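# Find the underweight check weight and set it on the red dish

## Task

Several check weights look identical, but one of them is a counterfeit that weighs too little; a balance with two pans is on the bench for comparing them. Finish with that light weight lying flat on the red dish, the dish upright, and no other weight on the dish, on top of the light weight, or leaning against either.

## Robot and tools

Robot: two UR-type arms, left_arm (carrying a left hand) and right_arm (carrying a right hand), each ending in a four-finger hand with 16 servo hinges: index, middle and ring fingers plus a thumb. The left hand mirrors the right one. Base (URDF root) positions in the scene frame: left_arm (+0.056, +0.348, +0.030) m, right_arm (-0.022, -0.466, +0.030) m, both almost unrotated. A camera stand sits behind the arms.

Frames. Scene frame: origin at table-top height halfway between the nominal bases, +x outward over the table, +z up, left_arm on the +y side (not tied to image left/right). Each arm reports end_effector_position (m), end_effector_quat_wxyz and velocities in its own base frame; printed values may be off by a few cm. Hand point axes: +z runs along straight fingers toward the tips, +y points out of the palm face, +x crosses the palm away from the thumb on the right hand and toward the thumb on the left. The palm face is at y = -0.062 m; straight fingertips reach about 0.156 m past the hand point. A rigid mast near the wrist on the palm side can strike objects.

execute_actions(actions, cameras). actions is a list of actions; each action is a table of up to 15 rows, each row one control step of 1/30 s; a shorter table repeats its final row to fill 15 steps. Every row is one flat list of 48 numbers in [-1, 1] covering both arms: left dx, dy, dz, rx, ry, rz; left 16 hand numbers; left current_limit, speed; then the same 24 for the right arm. The six pose numbers are offsets, not poses: they are measured from that arm's Hand target as it stood when the action began, along that arm's base axes, with rotation (rx, ry, rz as one rotation vector) about the Hand target position. Every row within an action counts from that same start, so rows do not accumulate, but successive actions do. Scale: 1.0 = 0.6 m or 180 degrees. All six zeros re-request the current Hand target. Orientation commands are clipped to within 32 degrees of the measured one per step.

Hand numbers are absolute goal angles, each mapped linearly between the hinge's two stops, so 0 is a real goal, not 'no change'; to keep a hand unchanged, resend its hand_goal, hand_current_limit and hand_speed. Order: index_mcp, index_abd, index_pip, index_dip, middle_mcp, middle_abd, middle_pip, middle_dip, ring_mcp, ring_abd, ring_pip, ring_dip, thumb_cmc, thumb_axl, thumb_mcp, thumb_ipl. Straight values: _mcp +0.75, _abd 0.00, _pip +0.58, _dip +0.70, thumb_cmc +0.71, thumb_axl +0.68, thumb_mcp +0.23, thumb_ipl +0.17. Moving toward -1 curls fingers toward the palm, swings _abd away from the thumb, and swings the thumb round in front of the palm. current_limit maps -1..+1 to 0..550 mA (floor 11 mA); speed sets hinge speed as (speed+1)/2 of 8.5 rad/s. Initial values: +0.4 and -0.6; last values persist. A finger grips only while its goal lies past the object surface.

move(target, speed, blend, stop_force, zero, blocking, cameras). target is one 48-number row or a list of up to 15 rows; every row's offsets count from the Hand targets at the move's start, not from the previous row. speed: path top speed in m/s, 0.002 to 3.6, default 0.25 (turns up to twice that in rad/s); one value or one per target. blend: corner rounding in m for lists, default 0 (stop at each). stop_force: 3 to 120 N, both arms; ends an arm's path when its wrist sensor feels that push against the motion; not reliable for light objects or while rotating; omit it when moving away from something pressed. zero (default true) re-zeroes before the move. blocking=false returns early and cannot combine with stop_force. Paths do not avoid obstacles; steer around each arm's own base. Result adds a 'move:' line: done, off_target, moving, held, fault, plus limits such as paced or held.

wait(seconds 0 to 10) lets time pass holding commands. stop brakes a running move. zoom_image(camera, region [x0,y0,x1,y1], at most 504 px each way) enlarges part of the newest image of cam_high, cam_low, cam_left_wrist or cam_right_wrist. zero_wrist_force(arm) tares that sensor. read_manual gives licence text only. finished_scene(scene) ends the current scene irreversibly; the goal must hold with the robot let go.

Results: Hand target (the last commanded pose after clipping; next offsets count from it), end-effector pose, joint positions and torques, wrist force/torque in the end-effector axes (plus a peak line), and per hand hand_goal, hand_measured, hand_current_ma, hand_state (moving, goal, blocked, overload). Images come only when asked for or when actions is empty. Cameras: cam_high and cam_low 896x504, wrist cameras 672x504 fisheye.

Hazards: contact torque past the joint limits (139 N m big joints, 26 N m wrist joints) or outside force around 150 N stops the arm for 10 s; the arms are stiff, so aiming even slightly beyond a firm surface can fault. Avoid arm-to-arm contact and closing one hand on the other's fingers. A hinge held at 495 mA or more for 5 s shuts down for 10 s. Motors at 85 °C lock the arm (warning at 70 °C). After a HAND FAULT line, later motion calls in that reply are skipped. Do not drop or fling weights, release them while moving, hit the balance or table hard, or let anything leave the table. Objects may occasionally be nudged by an outside push.

Each tool is called after "Emit:" by a JSON object that holds its "name" and its "arguments".

## Session

Emit:
{"name": "execute_actions", "arguments": {"actions": []}}

Scene clock: 0.00 s.
left_arm: end_effector_position=(+0.7421, +0.1581, +0.3274) hand_goal=(+0.754, +0.000, +0.576, +0.696, +0.754, +0.000, +0.576, +0.696, +0.754, +0.000, +0.576, +0.696, +0.714, +0.678, +0.226, +0.168) hand_measured=(+0.754, +0.000, +0.576, +0.696, +0.754, +0.000, +0.576, +0.696, +0.754, +0.000, +0.576, +0.696, +0.714, +0.678, +0.226, +0.168) hand_current_ma=(+0, +0, +0, +0, +0, +0, +0, +0, +0, +0, +0, +0, +0, +0, +0, +0) hand_state=(goal, goal, goal, goal, goal, goal, goal, goal, goal, goal, goal, goal, goal, goal, goal, goal) hand_current_limit=0.40 hand_speed=-0.60 end_effector_quat_wxyz=(+0.531, -0.081, +0.825, -0.177) | right_arm: end_effector_position=(+0.4577, -0.1073, +0.1732) hand_goal=(+0.754, +0.000, +0.576, +0.696, +0.754, +0.000, +0.576, +0.696, +0.754, +0.000, +0.576, +0.696, +0.714, +0.678, +0.226, +0.168) hand_measured=(+0.754, +0.000, +0.576, +0.696, +0.754, +0.000, +0.576, +0.696, +0.754, +0.000, +0.576, +0.696, +0.714, +0.678, +0.226, +0.168) hand_current_ma=(+0, +0, +0, +0, +0, +0, +0, +0, +0, +0, +0, +0, +0, +0, +0, +0) hand_state=(goal, goal, goal, goal, goal, goal, goal, goal, goal, goal, goal, goal, goal, goal, goal, goal) hand_current_limit=0.40 hand_speed=-0.60 end_effector_quat_wxyz=(+0.466, +0.388, +0.778, -0.162)
Joint positions: left_arm=[3.627 -1.924 -1.709 0.003 0.922 -1.68] | right_arm=[-0.606 -1.265 2.755 -4.085 -1.734 -1.343]
Joint velocities: within noise
Joint torques (N m): no reading
Motor temperatures (°C): left_arm=[35 35 28 43 31 37] | right_arm=[26 23 27 40 37 36]
Wrist force (N): no reading
Wrist torque (N m): no reading
Wrist force, peak (N): no reading
Hand target: left_arm +0.7421, +0.1581, +0.3274; +0.531, -0.081, +0.825, -0.177 | right_arm +0.4577, -0.1073, +0.1732; +0.466, +0.388, +0.778, -0.162

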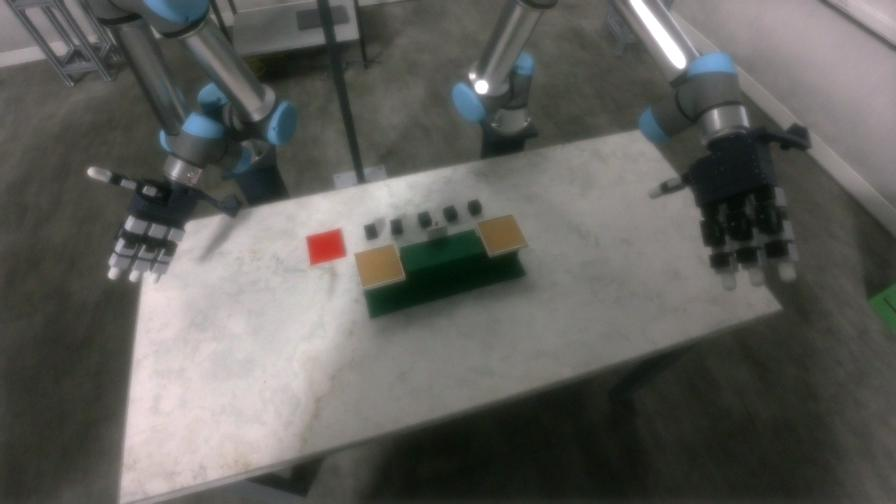

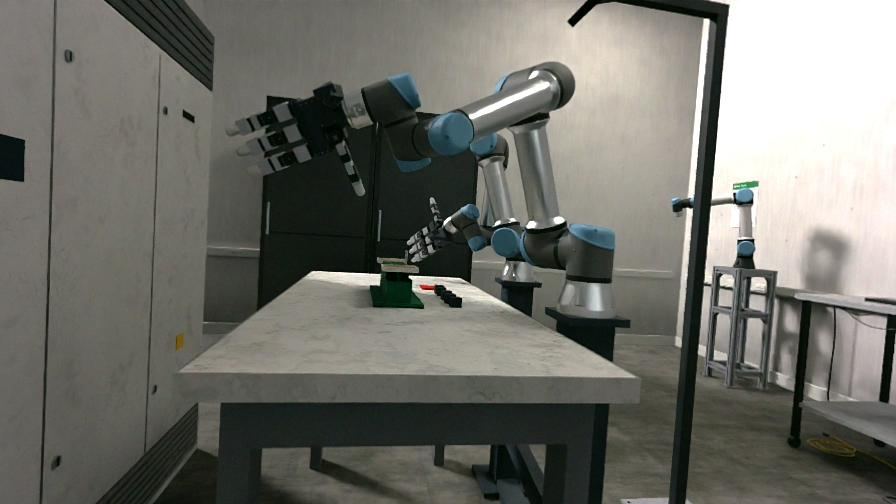

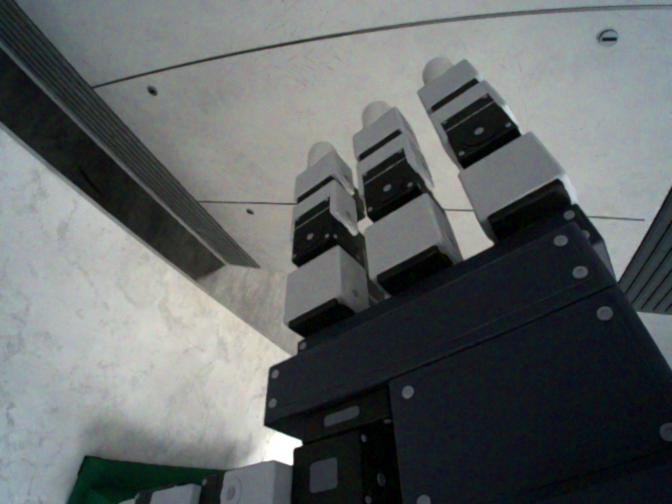

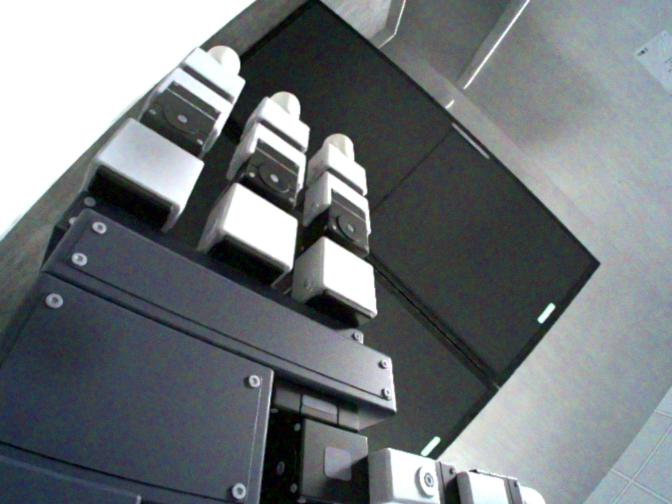

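Emit:
{"name": "zoom_image", "arguments": {"camera": "cam_high", "region": [290, 170, 550, 330]}}

Emit:
{"name": "zoom_image", "arguments": {"camera": "cam_low", "region": [340, 230, 500, 330]}}

Scaled by 1.938 from the camera's 896x504 image, which has a finer 1280x720 frame.

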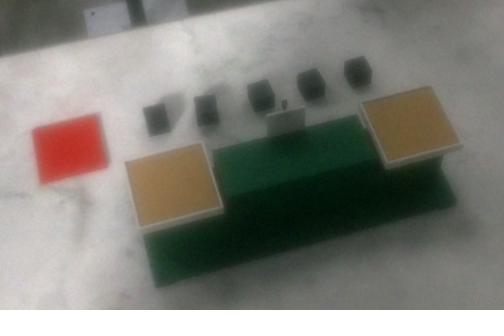

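Scaled by 3.150 from the camera's 896x504 image, which has a finer 1280x720 frame.

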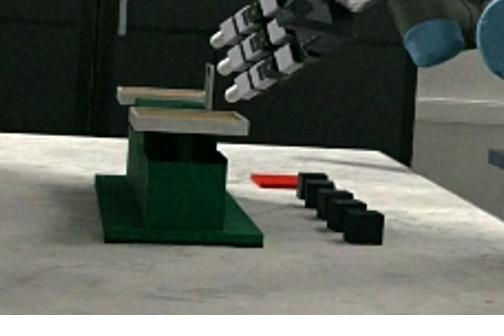

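Emit:
{"name": "move", "arguments": {"target": [0,0,0,0,0,0,0.754,0,0.576,0.696,0.754,0,0.576,0.696,0.754,0,0.576,0.696,0.714,0.678,0.226,0.168,0.4,-0.6,-0.0962,0.262,0.378,0.1114,0.3206,0.2671,0.754,0,0.576,0.696,0.754,0,0.576,0.696,-0.479,0,-0.883,0.696,0.714,0.678,0.226,0.168,0.4,-0.6], "cameras": ["all"]}}

Scene clock: 353.80 s.
left_arm: end_effector_position=(+0.7421, +0.1581, +0.3274) hand_goal=(+0.754, +0.000, +0.576, +0.696, +0.754, +0.000, +0.576, +0.696, +0.754, +0.000, +0.576, +0.696, +0.714, +0.678, +0.226, +0.168) hand_measured=(+0.752, +0.000, +0.576, +0.696, +0.752, +0.000, +0.576, +0.696, +0.752, +0.000, +0.576, +0.696, +0.712, +0.678, +0.226, +0.168) hand_current_ma=(-7, +2, +3, +0, -7, +3, +3, +0, -8, +3, +3, +0, -5, -3, -1, -1) hand_state=(goal, goal, goal, goal, goal, goal, goal, goal, goal, goal, goal, goal, goal, goal, goal, goal) hand_current_limit=0.40 hand_speed=-0.60 end_effector_quat_wxyz=(+0.531, -0.081, +0.825, -0.177) | right_arm: end_effector_position=(+0.4000, +0.0499, +0.3999) hand_goal=(+0.754, +0.000, +0.576, +0.696, +0.754, +0.000, +0.576, +0.696, -0.478, +0.000, -0.882, +0.696, +0.714, +0.678, +0.226, +0.168) hand_measured=(+0.754, -0.002, +0.576, +0.696, +0.754, -0.002, +0.576, +0.696, -0.466, +0.000, -0.878, +0.696, +0.714, +0.678, +0.224, +0.168) hand_current_ma=(+0, +0, +0, +0, +0, +0, +0, +0, +13, +0, +1, +0, +0, +0, -1, +0) hand_state=(goal, goal, goal, goal, goal, goal, goal, goal, goal, goal, goal, goal, goal, goal, goal, goal) hand_current_limit=0.40 hand_speed=-0.60 end_effector_quat_wxyz=(+0.001, +0.000, +1.000, +0.000)
Joint positions: left_arm=[3.627 -1.924 -1.709 0.003 0.922 -1.68] | right_arm=[-0.453 -1.888 1.726 -1.411 -1.57 -2.023]
Joint torques (N m): left_arm=[-1.24 34.84 22.23 2.89 -0.64 0.07] | right_arm=[-13.69 -13.5 -28.32 -0.04 1.78 2.13]
Wrist force (N): left_arm=[-0.2 -0.3 -0.2] | right_arm=[1.8 -0.7 -0.4]
Wrist torque (N m): left_arm=[-0.03 0.01 -0.02] | right_arm=[0.05 -0.07 0.09]
Wrist force, peak (N): left_arm=[-0.8 -0.1 0.2] | right_arm=[2.2 -0.7 -0.1]
Hand target: left_arm +0.7421, +0.1581, +0.3274; +0.531, -0.081, +0.825, -0.177 | right_arm +0.4000, +0.0499, +0.4000; +0.001, +0.001, +1.000, +0.000
Off the commanded pose: left_arm 0.000 m, 0 deg | right_arm 0.000 m, 0 deg.
move: done

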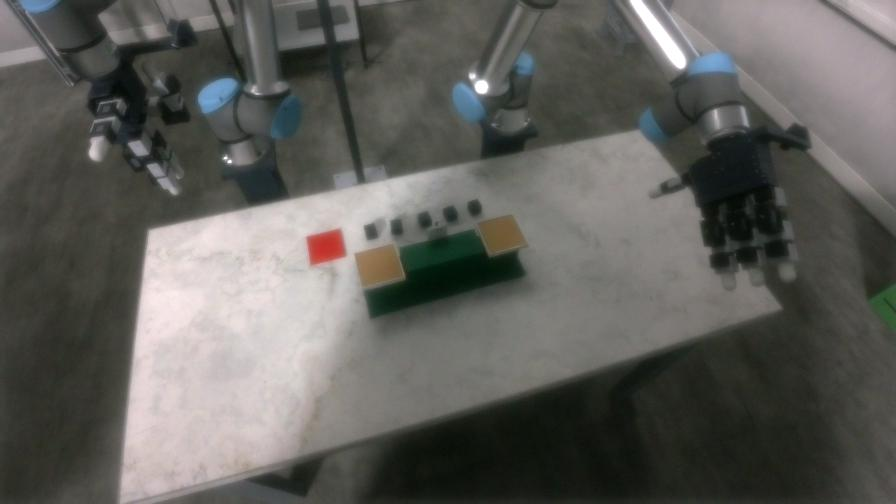

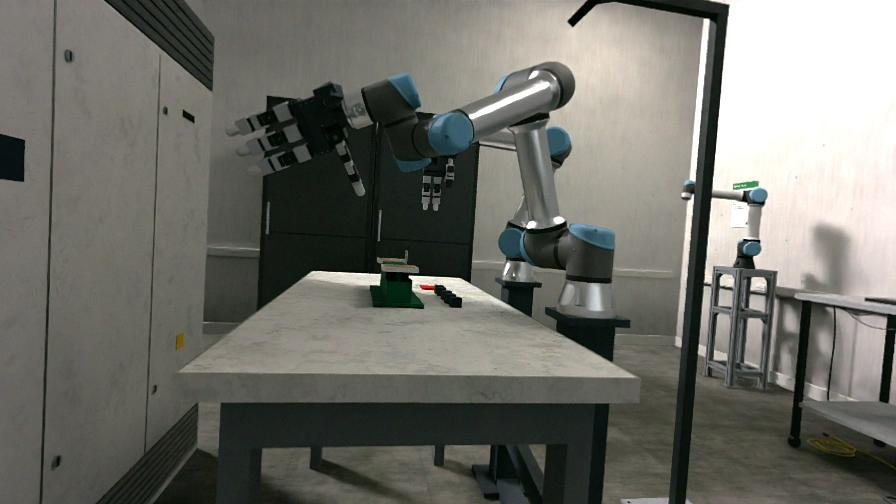

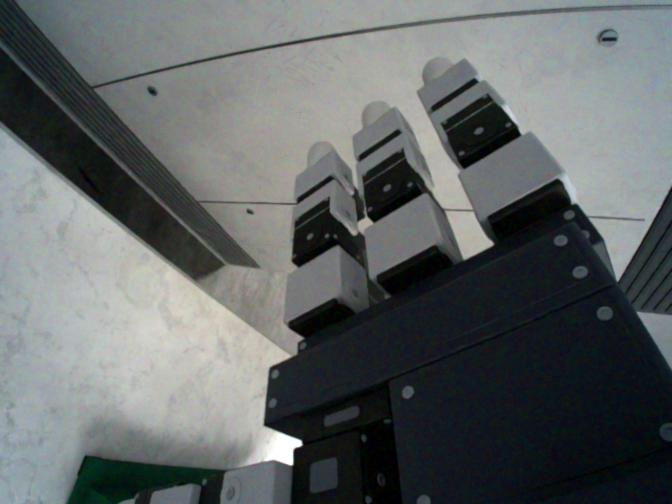

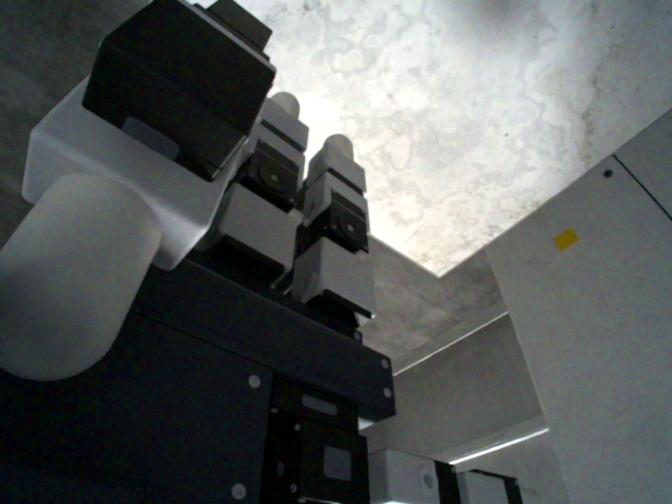

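Emit:
{"name": "move", "arguments": {"target": [0,0,0,0,0,0,0.754,0,0.576,0.696,0.754,0,0.576,0.696,0.754,0,0.576,0.696,0.714,0.678,0.226,0.168,0.4,-0.6,-0.25,0.6167,-0.15,0,0,0,0.754,0,0.576,0.696,0.754,0,0.576,0.696,-0.479,0,-0.883,0.696,0.714,0.678,0.226,0.168,0.4,-0.6], "cameras": ["all"]}}

Scene clock: 367.33 s.
left_arm: end_effector_position=(+0.7421, +0.1581, +0.3274) hand_goal=(+0.754, +0.000, +0.576, +0.696, +0.754, +0.000, +0.576, +0.696, +0.754, +0.000, +0.576, +0.696, +0.714, +0.678, +0.226, +0.168) hand_measured=(+0.752, +0.000, +0.576, +0.696, +0.752, +0.000, +0.576, +0.696, +0.752, +0.000, +0.576, +0.696, +0.712, +0.678, +0.226, +0.168) hand_current_ma=(-7, +2, +3, +0, -7, +3, +3, +0, -8, +3, +3, +0, -5, -3, -1, -1) hand_state=(goal, goal, goal, goal, goal, goal, goal, goal, goal, goal, goal, goal, goal, goal, goal, goal) hand_current_limit=0.40 hand_speed=-0.60 end_effector_quat_wxyz=(+0.531, -0.081, +0.825, -0.177) | right_arm: end_effector_position=(+0.2501, +0.4198, +0.3101) hand_goal=(+0.754, +0.000, +0.576, +0.696, +0.754, +0.000, +0.576, +0.696, -0.478, +0.000, -0.882, +0.696, +0.714, +0.678, +0.226, +0.168) hand_measured=(+0.754, -0.002, +0.576, +0.696, +0.754, -0.002, +0.576, +0.696, -0.466, +0.000, -0.880, +0.696, +0.714, +0.678, +0.224, +0.168) hand_current_ma=(+0, +0, +0, +0, +0, +0, +0, +0, +13, +0, +1, +0, +0, +0, -1, +0) hand_state=(goal, goal, goal, goal, goal, goal, goal, goal, goal, goal, goal, goal, goal, goal, goal, goal) hand_current_limit=0.40 hand_speed=-0.60 end_effector_quat_wxyz=(+0.001, +0.000, +1.000, +0.000)
Joint positions: left_arm=[3.627 -1.924 -1.709 0.003 0.922 -1.68] | right_arm=[0.639 -1.829 1.916 -1.659 -1.572 -0.931]
Joint torques (N m): left_arm=[-1.41 35.22 22.27 2.95 -0.51 0.13] | right_arm=[12.99 -9.23 -9.25 -2.17 0.79 2.3]
Wrist force (N): left_arm=[-0.3 -0.5 0.3] | right_arm=[1.9 -0.8 -0.2]
Wrist torque (N m): left_arm=[-0.09 0.05 -0.02] | right_arm=[0.01 -0.11 0.17]
Wrist force, peak (N): left_arm=[-0.4 -0.6 -0.1] | right_arm=[3.2 1.7 0.2]
Hand target: left_arm +0.7421, +0.1581, +0.3274; +0.531, -0.081, +0.825, -0.177 | right_arm +0.2500, +0.4199, +0.3100; +0.001, +0.001, +1.000, +0.000
Off the commanded pose: left_arm 0.000 m, 0 deg | right_arm 0.000 m, 0 deg.
move: done

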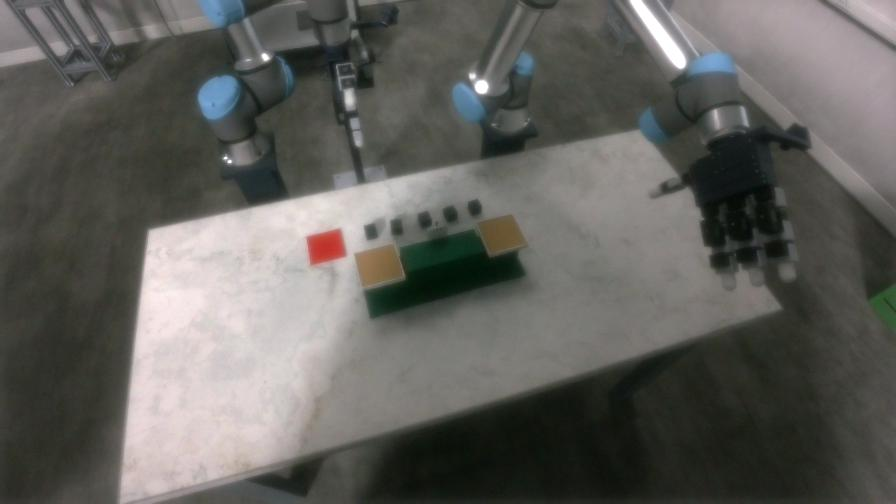

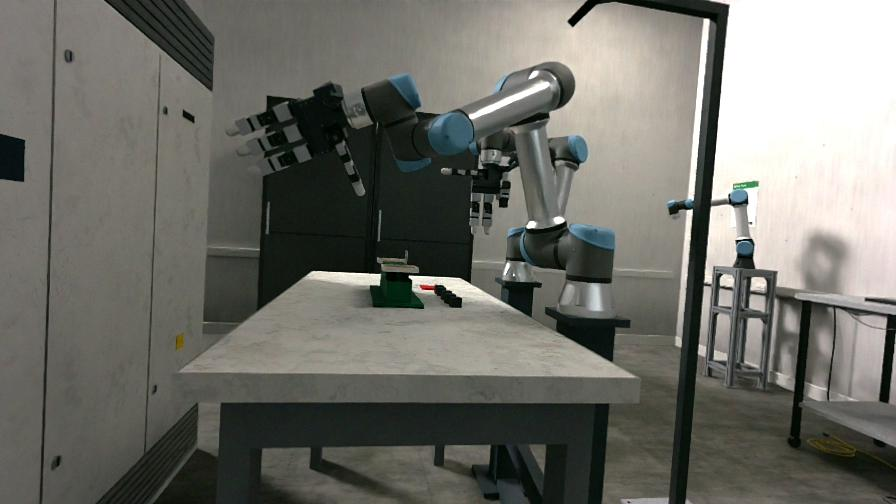

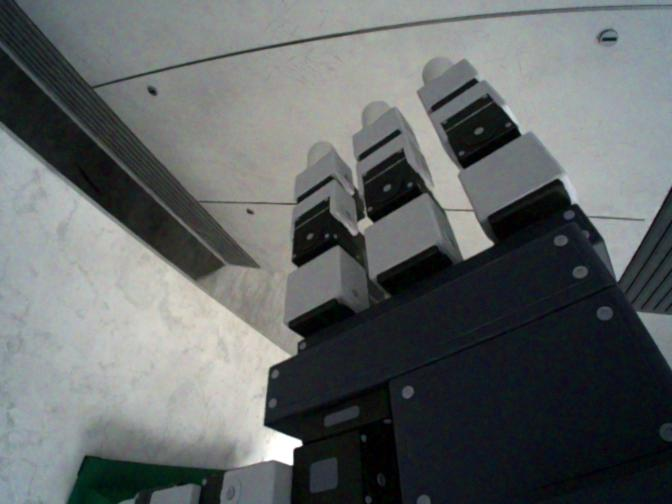

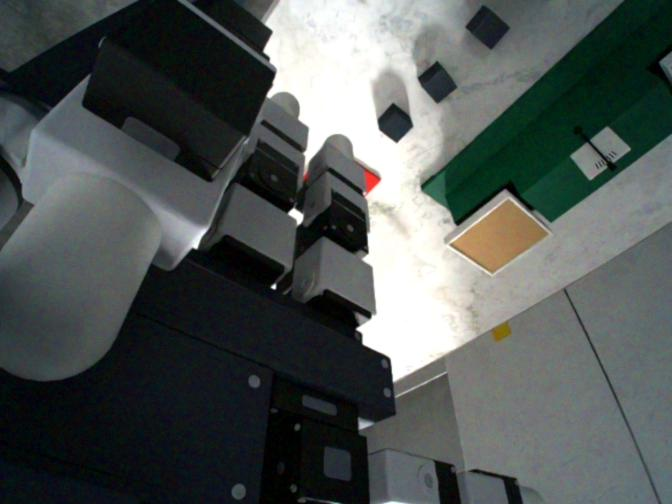

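Emit:
{"name": "move", "arguments": {"target": [0,0,0,0,0,0,0.754,0,0.576,0.696,0.754,0,0.576,0.696,0.754,0,0.576,0.696,0.714,0.678,0.226,0.168,0.4,-0.6,0.2265,-0.0532,-0.15,0,0,0,0.754,0.133,0.576,0.696,0.754,-0.133,0.576,0.696,-0.479,0,-0.883,0.696,0.714,0.678,0.226,0.168,0.4,-0.6], "cameras": ["all"]}}

Emit:
{"name": "zoom_image", "arguments": {"camera": "cam_right_wrist", "region": [200, 40, 500, 265]}}

Emit:
{"name": "zoom_image", "arguments": {"camera": "cam_low", "region": [340, 180, 500, 330]}}

Scene clock: 410.33 s.
left_arm: end_effector_position=(+0.7421, +0.1581, +0.3274) hand_goal=(+0.754, +0.000, +0.576, +0.696, +0.754, +0.000, +0.576, +0.696, +0.754, +0.000, +0.576, +0.696, +0.714, +0.678, +0.226, +0.168) hand_measured=(+0.752, +0.000, +0.576, +0.696, +0.752, +0.000, +0.576, +0.696, +0.752, +0.000, +0.576, +0.696, +0.712, +0.678, +0.226, +0.168) hand_current_ma=(-7, +2, +3, +0, -7, +3, +3, +0, -8, +3, +3, +0, -5, -3, -1, -1) hand_state=(goal, goal, goal, goal, goal, goal, goal, goal, goal, goal, goal, goal, goal, goal, goal, goal) hand_current_limit=0.40 hand_speed=-0.60 end_effector_quat_wxyz=(+0.531, -0.081, +0.825, -0.177) | right_arm: end_effector_position=(+0.3859, +0.3880, +0.2202) hand_goal=(+0.754, +0.134, +0.576, +0.696, +0.754, -0.132, +0.576, +0.696, -0.478, +0.000, -0.882, +0.696, +0.714, +0.678, +0.226, +0.168) hand_measured=(+0.754, +0.130, +0.576, +0.696, +0.754, -0.128, +0.576, +0.696, -0.466, +0.000, -0.880, +0.696, +0.714, +0.678, +0.224, +0.168) hand_current_ma=(+0, -2, +0, +0, +0, +2, +0, +0, +13, +0, +1, +0, +0, +0, -2, +0) hand_state=(goal, goal, goal, goal, goal, goal, goal, goal, goal, goal, goal, goal, goal, goal, goal, goal) hand_current_limit=0.40 hand_speed=-0.60 end_effector_quat_wxyz=(+0.001, +0.001, +1.000, +0.000)
Joint positions: left_arm=[3.627 -1.924 -1.709 0.003 0.922 -1.68] | right_arm=[0.41 -1.603 1.961 -1.931 -1.571 -1.16]
Joint torques (N m): left_arm=[-1.57 34.92 22.31 2.82 -0.53 0.08] | right_arm=[0.39 -14.29 -11.45 -2.9 0.73 0.86]
Wrist force (N): left_arm=[-0.1 -0.2 0.1] | right_arm=[2.3 -0.8 -0.1]
Wrist torque (N m): left_arm=[-0.05 0.02 -0.01] | right_arm=[0.01 -0.15 0.11]
Wrist force, peak (N): left_arm=[-0.2 -0.6 -0.4] | right_arm=[4.1 -0.5 -1.4]
Hand target: left_arm +0.7421, +0.1581, +0.3274; +0.531, -0.081, +0.825, -0.177 | right_arm +0.3859, +0.3880, +0.2200; +0.001, +0.001, +1.000, +0.000
Off the commanded pose: left_arm 0.000 m, 0 deg | right_arm 0.000 m, 0 deg.
move: done

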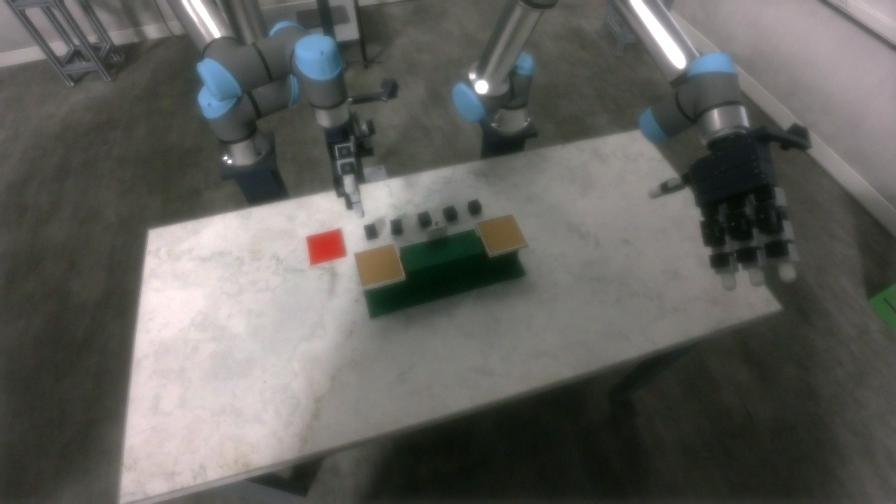

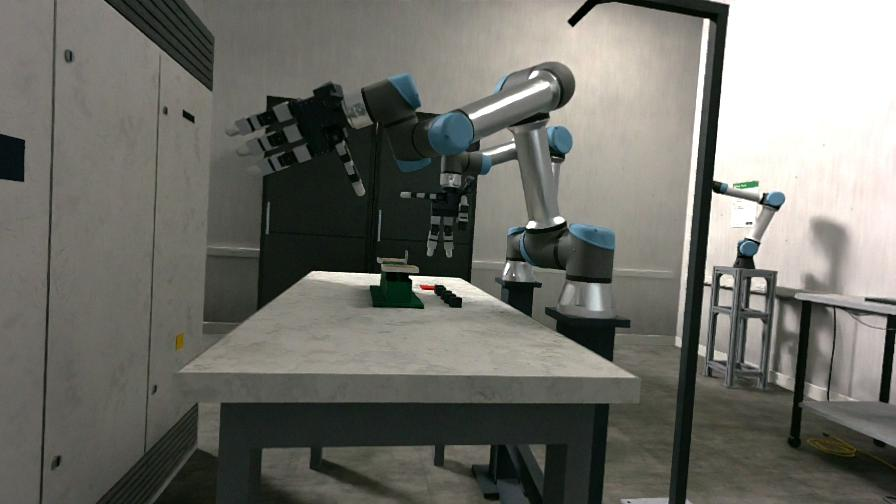

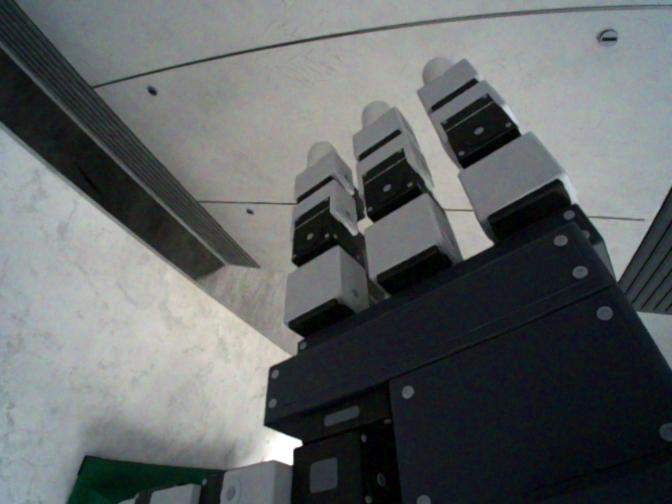

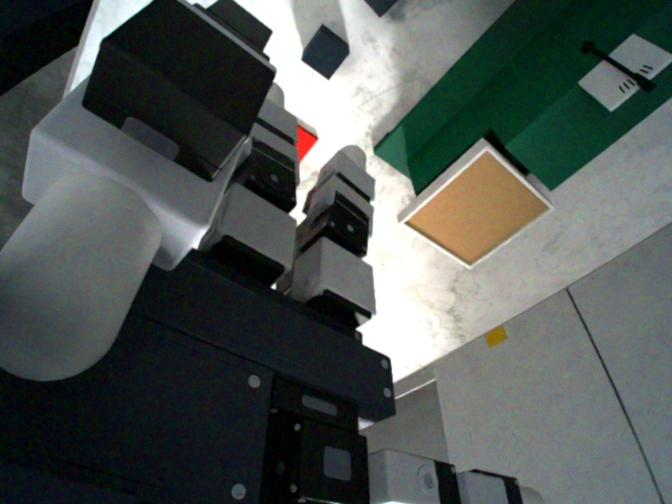

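Scaled by 1.680 from the camera's 672x504 image, which has a finer 960x720 frame.

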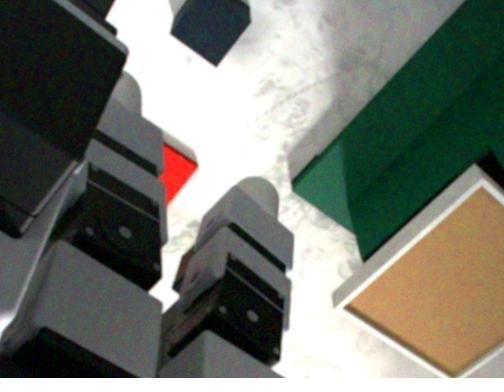

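Scaled by 3.150 from the camera's 896x504 image, which has a finer 1280x720 frame.

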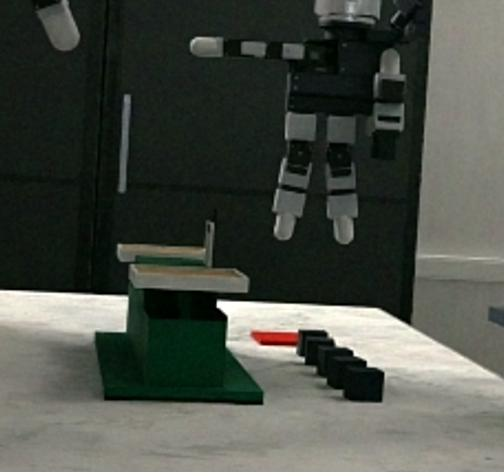

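Emit:
{"name": "zoom_image", "arguments": {"camera": "cam_right_wrist", "region": [270, 0, 410, 105]}}

Scaled by 3.600 from the camera's 672x504 image, which has a finer 960x720 frame.

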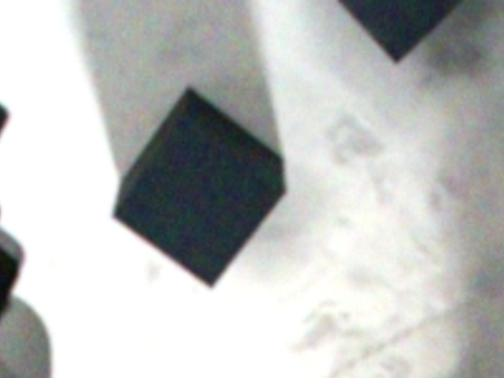

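Emit:
{"name": "move", "arguments": {"target": [[0,0,0,0,0,0,0.754,0,0.576,0.696,0.754,0,0.576,0.696,0.754,0,0.576,0.696,0.714,0.678,0.226,0.168,0.4,-0.6,0,0.0117,-0.1,0,0,0,0.754,0.133,0.576,0.696,0.754,-0.133,0.576,0.696,-0.479,0,-0.883,0.696,0.714,0.678,0.226,0.168,0.4,-0.6],[0,0,0,0,0,0,0.754,0,0.576,0.696,0.754,0,0.576,0.696,0.754,0,0.576,0.696,0.714,0.678,0.226,0.168,0.4,-0.6,0,0.0117,-0.1967,0,0,0,0.754,0.133,0.576,0.696,0.754,-0.133,0.576,0.696,-0.479,0,-0.883,0.696,0.714,0.678,0.226,0.168,0.4,-0.6]], "speed": [0.1, 0.05], "stop_force": 8, "cameras": ["cam_low","cam_right_wrist","cam_high"]}}

Emit:
{"name": "zoom_image", "arguments": {"camera": "cam_right_wrist", "region": [230, 40, 430, 200]}}

Emit:
{"name": "zoom_image", "arguments": {"camera": "cam_low", "region": [380, 230, 480, 320]}}

Scene clock: 471.90 s.
left_arm: end_effector_position=(+0.7421, +0.1581, +0.3274) hand_goal=(+0.754, +0.000, +0.576, +0.696, +0.754, +0.000, +0.576, +0.696, +0.754, +0.000, +0.576, +0.696, +0.714, +0.678, +0.226, +0.168) hand_measured=(+0.752, +0.000, +0.576, +0.696, +0.752, +0.000, +0.576, +0.696, +0.752, +0.000, +0.576, +0.696, +0.712, +0.678, +0.226, +0.168) hand_current_ma=(-7, +2, +3, +0, -7, +3, +3, +0, -8, +3, +3, +0, -5, -3, -1, -1) hand_state=(goal, goal, goal, goal, goal, goal, goal, goal, goal, goal, goal, goal, goal, goal, goal, goal) hand_current_limit=0.40 hand_speed=-0.60 end_effector_quat_wxyz=(+0.531, -0.081, +0.825, -0.177) | right_arm: end_effector_position=(+0.3859, +0.3950, +0.1020) hand_goal=(+0.754, +0.134, +0.576, +0.696, +0.754, -0.132, +0.576, +0.696, -0.478, +0.000, -0.882, +0.696, +0.714, +0.678, +0.226, +0.168) hand_measured=(+0.754, +0.130, +0.576, +0.696, +0.754, -0.128, +0.576, +0.696, -0.466, +0.000, -0.880, +0.696, +0.714, +0.678, +0.224, +0.168) hand_current_ma=(+0, -2, +0, +0, +0, +2, +0, +0, +13, +0, +1, +0, +0, +0, -2, +0) hand_state=(goal, goal, goal, goal, goal, goal, goal, goal, goal, goal, goal, goal, goal, goal, goal, goal) hand_current_limit=0.40 hand_speed=-0.60 end_effector_quat_wxyz=(+0.001, +0.001, +1.000, +0.000)
Joint positions: left_arm=[3.627 -1.924 -1.709 0.003 0.922 -1.68] | right_arm=[0.424 -1.434 2.132 -2.27 -1.571 -1.146]
Joint torques (N m): left_arm=[-0.81 35.69 22.13 2.72 -0.26 0.13] | right_arm=[-9.66 -37.65 -30.44 -2.47 1.29 -1.37]
Wrist force (N): left_arm=[-0.2 -0.1 0.3] | right_arm=[2.0 -0.5 -0.2]
Wrist torque (N m): left_arm=[-0.05 0.03 -0.02] | right_arm=[0.07 -0.10 0.09]
Wrist force, peak (N): left_arm=[-0.3 -0.5 -0.5] | right_arm=[2.2 -0.9 -1.4]
Hand target: left_arm +0.7421, +0.1581, +0.3274; +0.531, -0.081, +0.825, -0.177 | right_arm +0.3859, +0.3950, +0.1020; +0.001, +0.001, +1.000, +0.000
Off the commanded pose: left_arm 0.000 m, 0 deg | right_arm 0.000 m, 0 deg.
move: done
Images, in order (width x height): cam_high 896x504, cam_low 896x504, cam_right_wrist 672x504.

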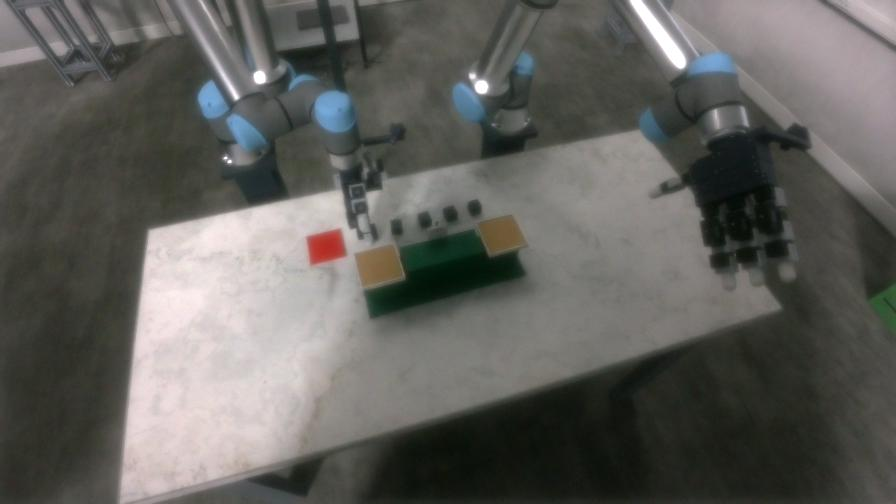

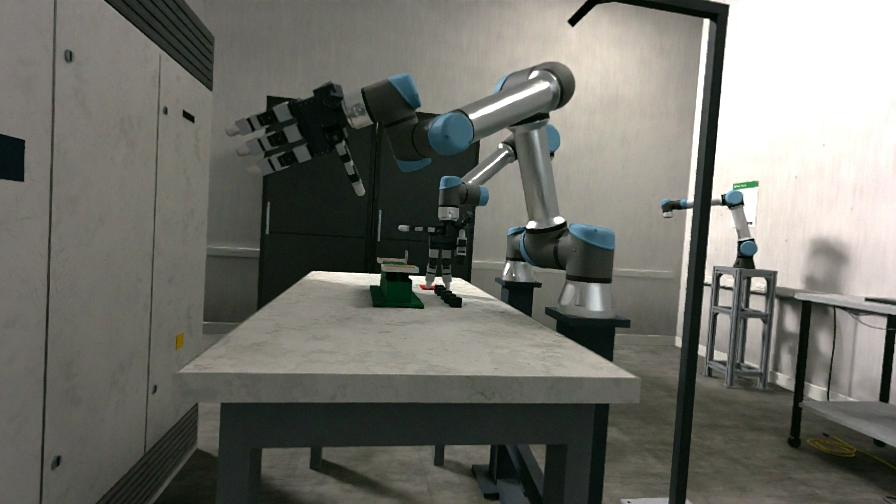

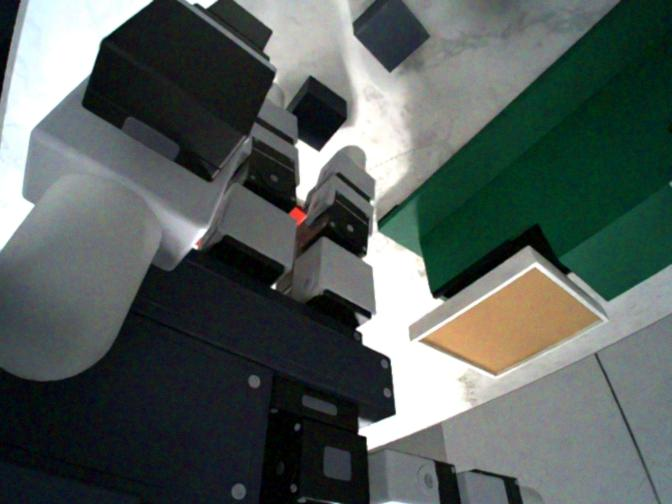

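Scaled by 2.520 from the camera's 672x504 image, which has a finer 960x720 frame.

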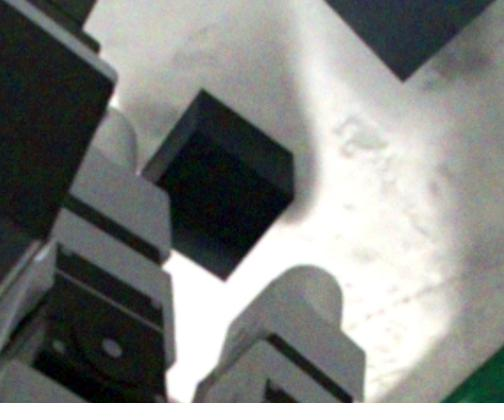

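Scaled by 5.040 from the camera's 896x504 image, which has a finer 1280x720 frame.

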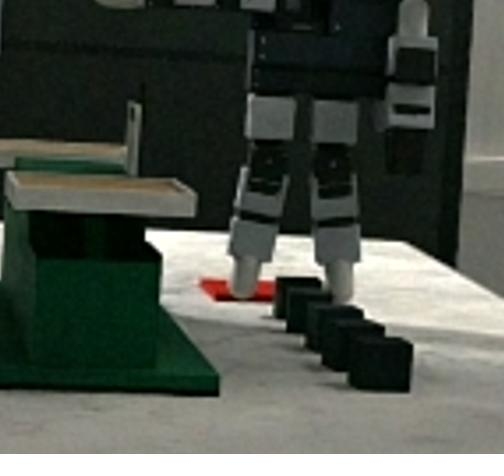

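Emit:
{"name": "move", "arguments": {"target": [0,0,0,0,0,0,0.754,0,0.576,0.696,0.754,0,0.576,0.696,0.754,0,0.576,0.696,0.714,0.678,0.226,0.168,0.4,-0.6,0,0,0,0,0,0,0.754,-0.15,0.576,0.696,0.754,0.15,0.576,0.696,-0.479,0,-0.883,0.696,0.714,0.678,0.226,0.168,0.4,-0.93], "cameras": ["cam_low","cam_right_wrist"]}}

Emit:
{"name": "zoom_image", "arguments": {"camera": "cam_right_wrist", "region": [230, 40, 430, 200]}}

Emit:
{"name": "zoom_image", "arguments": {"camera": "cam_low", "region": [380, 230, 480, 320]}}

Scene clock: 494.30 s.
left_arm: end_effector_position=(+0.7421, +0.1581, +0.3274) hand_goal=(+0.754, +0.000, +0.576, +0.696, +0.754, +0.000, +0.576, +0.696, +0.754, +0.000, +0.576, +0.696, +0.714, +0.678, +0.226, +0.168) hand_measured=(+0.752, +0.000, +0.576, +0.696, +0.752, +0.000, +0.576, +0.696, +0.752, +0.000, +0.576, +0.696, +0.712, +0.678, +0.226, +0.168) hand_current_ma=(-7, +2, +3, +0, -7, +3, +3, +0, -8, +3, +3, +0, -5, -3, -1, -1) hand_state=(goal, goal, goal, goal, goal, goal, goal, goal, goal, goal, goal, goal, goal, goal, goal, goal) hand_current_limit=0.40 hand_speed=-0.60 end_effector_quat_wxyz=(+0.531, -0.081, +0.825, -0.177) | right_arm: end_effector_position=(+0.3859, +0.3950, +0.1020) hand_goal=(+0.754, -0.150, +0.576, +0.696, +0.754, +0.150, +0.576, +0.696, -0.478, +0.000, -0.882, +0.696, +0.714, +0.678, +0.226, +0.168) hand_measured=(+0.754, +0.024, +0.576, +0.696, +0.754, -0.032, +0.576, +0.696, -0.466, +0.000, -0.880, +0.696, +0.714, +0.678, +0.224, +0.168) hand_current_ma=(+0, +124, +0, +0, +0, -149, +0, +0, +13, +0, +1, +0, +0, +0, -2, +0) hand_state=(goal, moving, goal, goal, goal, moving, goal, goal, goal, goal, goal, goal, goal, goal, goal, goal) hand_current_limit=0.40 hand_speed=-0.93 end_effector_quat_wxyz=(+0.001, +0.001, +1.000, +0.000)
Joint positions: left_arm=[3.627 -1.924 -1.709 0.003 0.922 -1.68] | right_arm=[0.424 -1.434 2.132 -2.27 -1.571 -1.146]
Joint torques (N m): left_arm=[-0.97 35.47 21.76 2.75 -0.32 0.07] | right_arm=[0.12 -38.04 -30.62 -4.04 1.28 1.7]
Wrist force (N): left_arm=[-0.3 -0.3 0.0] | right_arm=[2.6 -0.5 0.1]
Wrist torque (N m): left_arm=[-0.05 0.04 -0.02] | right_arm=[0.04 -0.12 0.14]
Wrist force, peak (N): left_arm=[-0.3 -0.4 0.5] | right_arm=[2.8 -0.8 0.1]
Hand target: left_arm +0.7421, +0.1581, +0.3274; +0.531, -0.081, +0.825, -0.177 | right_arm +0.3859, +0.3950, +0.1020; +0.001, +0.001, +1.000, +0.000
Off the commanded pose: left_arm 0.000 m, 0 deg | right_arm 0.000 m, 0 deg.
move: done
Images, in order (width x height): cam_low 896x504, cam_right_wrist 672x504.

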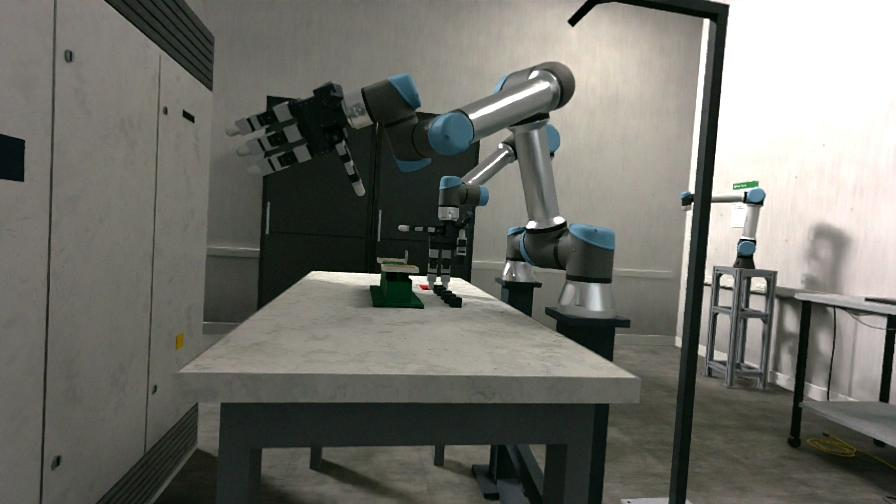

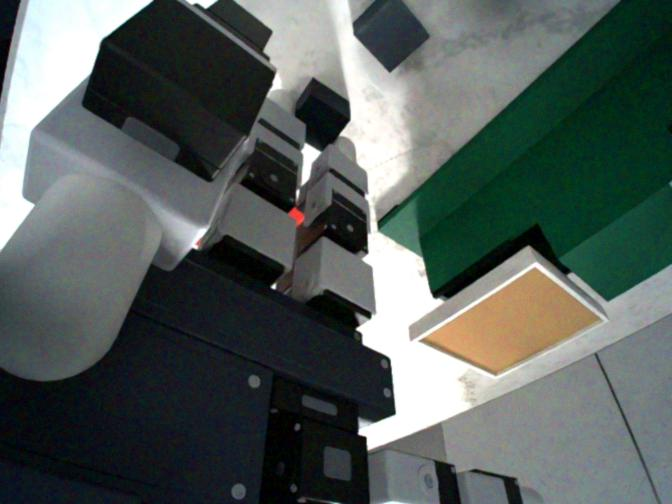

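Scaled by 2.520 from the camera's 672x504 image, which has a finer 960x720 frame.

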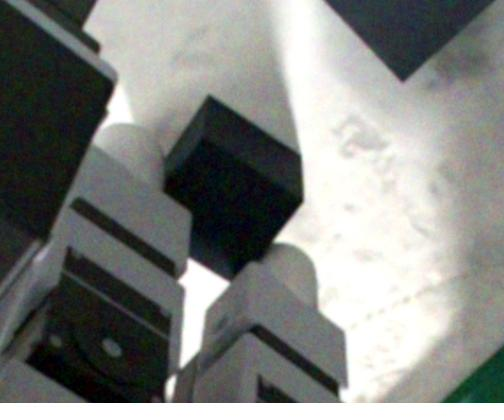

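Scaled by 5.040 from the camera's 896x504 image, which has a finer 1280x720 frame.

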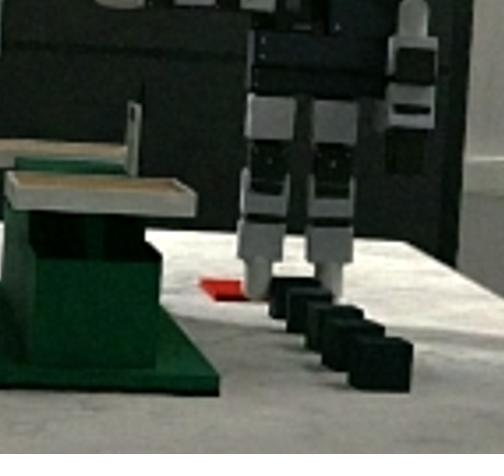

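Emit:
{"name": "move", "arguments": {"target": [[0,0,0,0,0,0,0.754,0,0.576,0.696,0.754,0,0.576,0.696,0.754,0,0.576,0.696,0.714,0.678,0.226,0.168,0.4,-0.6,0,0,0,0,0,0,0.754,0.1,0.576,0.696,0.754,-0.1,0.576,0.696,-0.479,0,-0.883,0.696,0.714,0.678,0.226,0.168,0.4,-0.9],[0,0,0,0,0,0,0.754,0,0.576,0.696,0.754,0,0.576,0.696,0.754,0,0.576,0.696,0.714,0.678,0.226,0.168,0.4,-0.6,-0.003,0.01,0,0,0,0,0.754,0.1,0.576,0.696,0.754,-0.1,0.576,0.696,-0.479,0,-0.883,0.696,0.714,0.678,0.226,0.168,0.4,-0.9],[0,0,0,0,0,0,0.754,0,0.576,0.696,0.754,0,0.576,0.696,0.754,0,0.576,0.696,0.714,0.678,0.226,0.168,0.4,-0.6,-0.003,0.01,0,0,0,0,0.754,-0.15,0.576,0.696,0.754,0.15,0.576,0.696,-0.479,0,-0.883,0.696,0.714,0.678,0.226,0.168,0.4,-0.9]], "speed": 0.05, "cameras": ["cam_right_wrist"]}}

Emit:
{"name": "zoom_image", "arguments": {"camera": "cam_right_wrist", "region": [230, 40, 430, 200]}}

Scene clock: 522.60 s.
left_arm: end_effector_position=(+0.7421, +0.1581, +0.3274) hand_goal=(+0.754, +0.000, +0.576, +0.696, +0.754, +0.000, +0.576, +0.696, +0.754, +0.000, +0.576, +0.696, +0.714, +0.678, +0.226, +0.168) hand_measured=(+0.752, +0.000, +0.576, +0.696, +0.752, +0.000, +0.576, +0.696, +0.752, +0.000, +0.576, +0.696, +0.712, +0.678, +0.226, +0.168) hand_current_ma=(-7, +2, +3, +0, -7, +3, +3, +0, -8, +3, +3, +0, -5, -3, -1, -1) hand_state=(goal, goal, goal, goal, goal, goal, goal, goal, goal, goal, goal, goal, goal, goal, goal, goal) hand_current_limit=0.40 hand_speed=-0.60 end_effector_quat_wxyz=(+0.531, -0.081, +0.825, -0.177) | right_arm: end_effector_position=(+0.3841, +0.4010, +0.1020) hand_goal=(+0.754, -0.150, +0.576, +0.696, +0.754, +0.150, +0.576, +0.696, -0.478, +0.000, -0.882, +0.696, +0.714, +0.678, +0.226, +0.168) hand_measured=(+0.754, +0.030, +0.576, +0.696, +0.752, -0.020, +0.576, +0.696, -0.466, +0.000, -0.880, +0.696, +0.714, +0.678, +0.224, +0.168) hand_current_ma=(+0, +322, +0, +0, +0, -291, +0, +0, +13, +0, +1, +0, +0, +0, -2, +0) hand_state=(goal, moving, goal, goal, goal, moving, goal, goal, goal, goal, goal, goal, goal, goal, goal, goal) hand_current_limit=0.40 hand_speed=-0.90 end_effector_quat_wxyz=(+0.001, +0.001, +1.000, +0.000)
Joint positions: left_arm=[3.627 -1.924 -1.709 0.003 0.922 -1.68] | right_arm=[0.437 -1.428 2.125 -2.269 -1.571 -1.132]
Joint torques (N m): left_arm=[-1.38 35.27 21.84 2.66 -0.23 0.1] | right_arm=[-12.97 -37.48 -5.5 -1.1 0.15 -2.34]
Wrist force (N): left_arm=[-0.1 -0.3 0.3] | right_arm=[2.2 -0.8 0.7]
Wrist torque (N m): left_arm=[-0.07 0.03 -0.01] | right_arm=[-0.03 -0.10 0.10]
Wrist force, peak (N): left_arm=[-0.4 -0.5 0.4] | right_arm=[2.9 -0.3 0.3]
Hand target: left_arm +0.7421, +0.1581, +0.3274; +0.531, -0.081, +0.825, -0.177 | right_arm +0.3841, +0.4010, +0.1020; +0.001, +0.001, +1.000, +0.000
Off the commanded pose: left_arm 0.000 m, 0 deg | right_arm 0.000 m, 0 deg.
move: done
Images, in order (width x height): cam_right_wrist 672x504.

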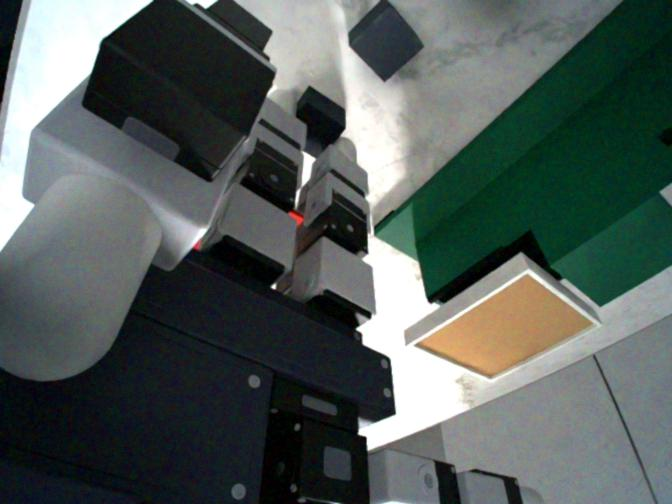

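Scaled by 2.520 from the camera's 672x504 image, which has a finer 960x720 frame.

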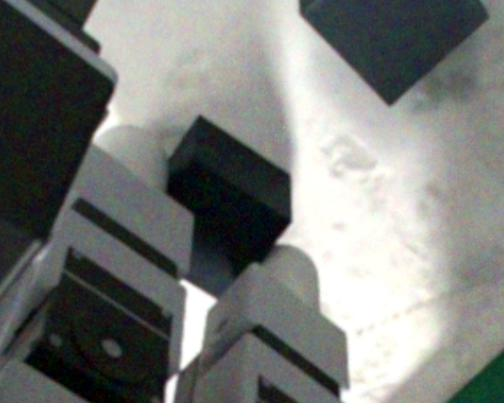

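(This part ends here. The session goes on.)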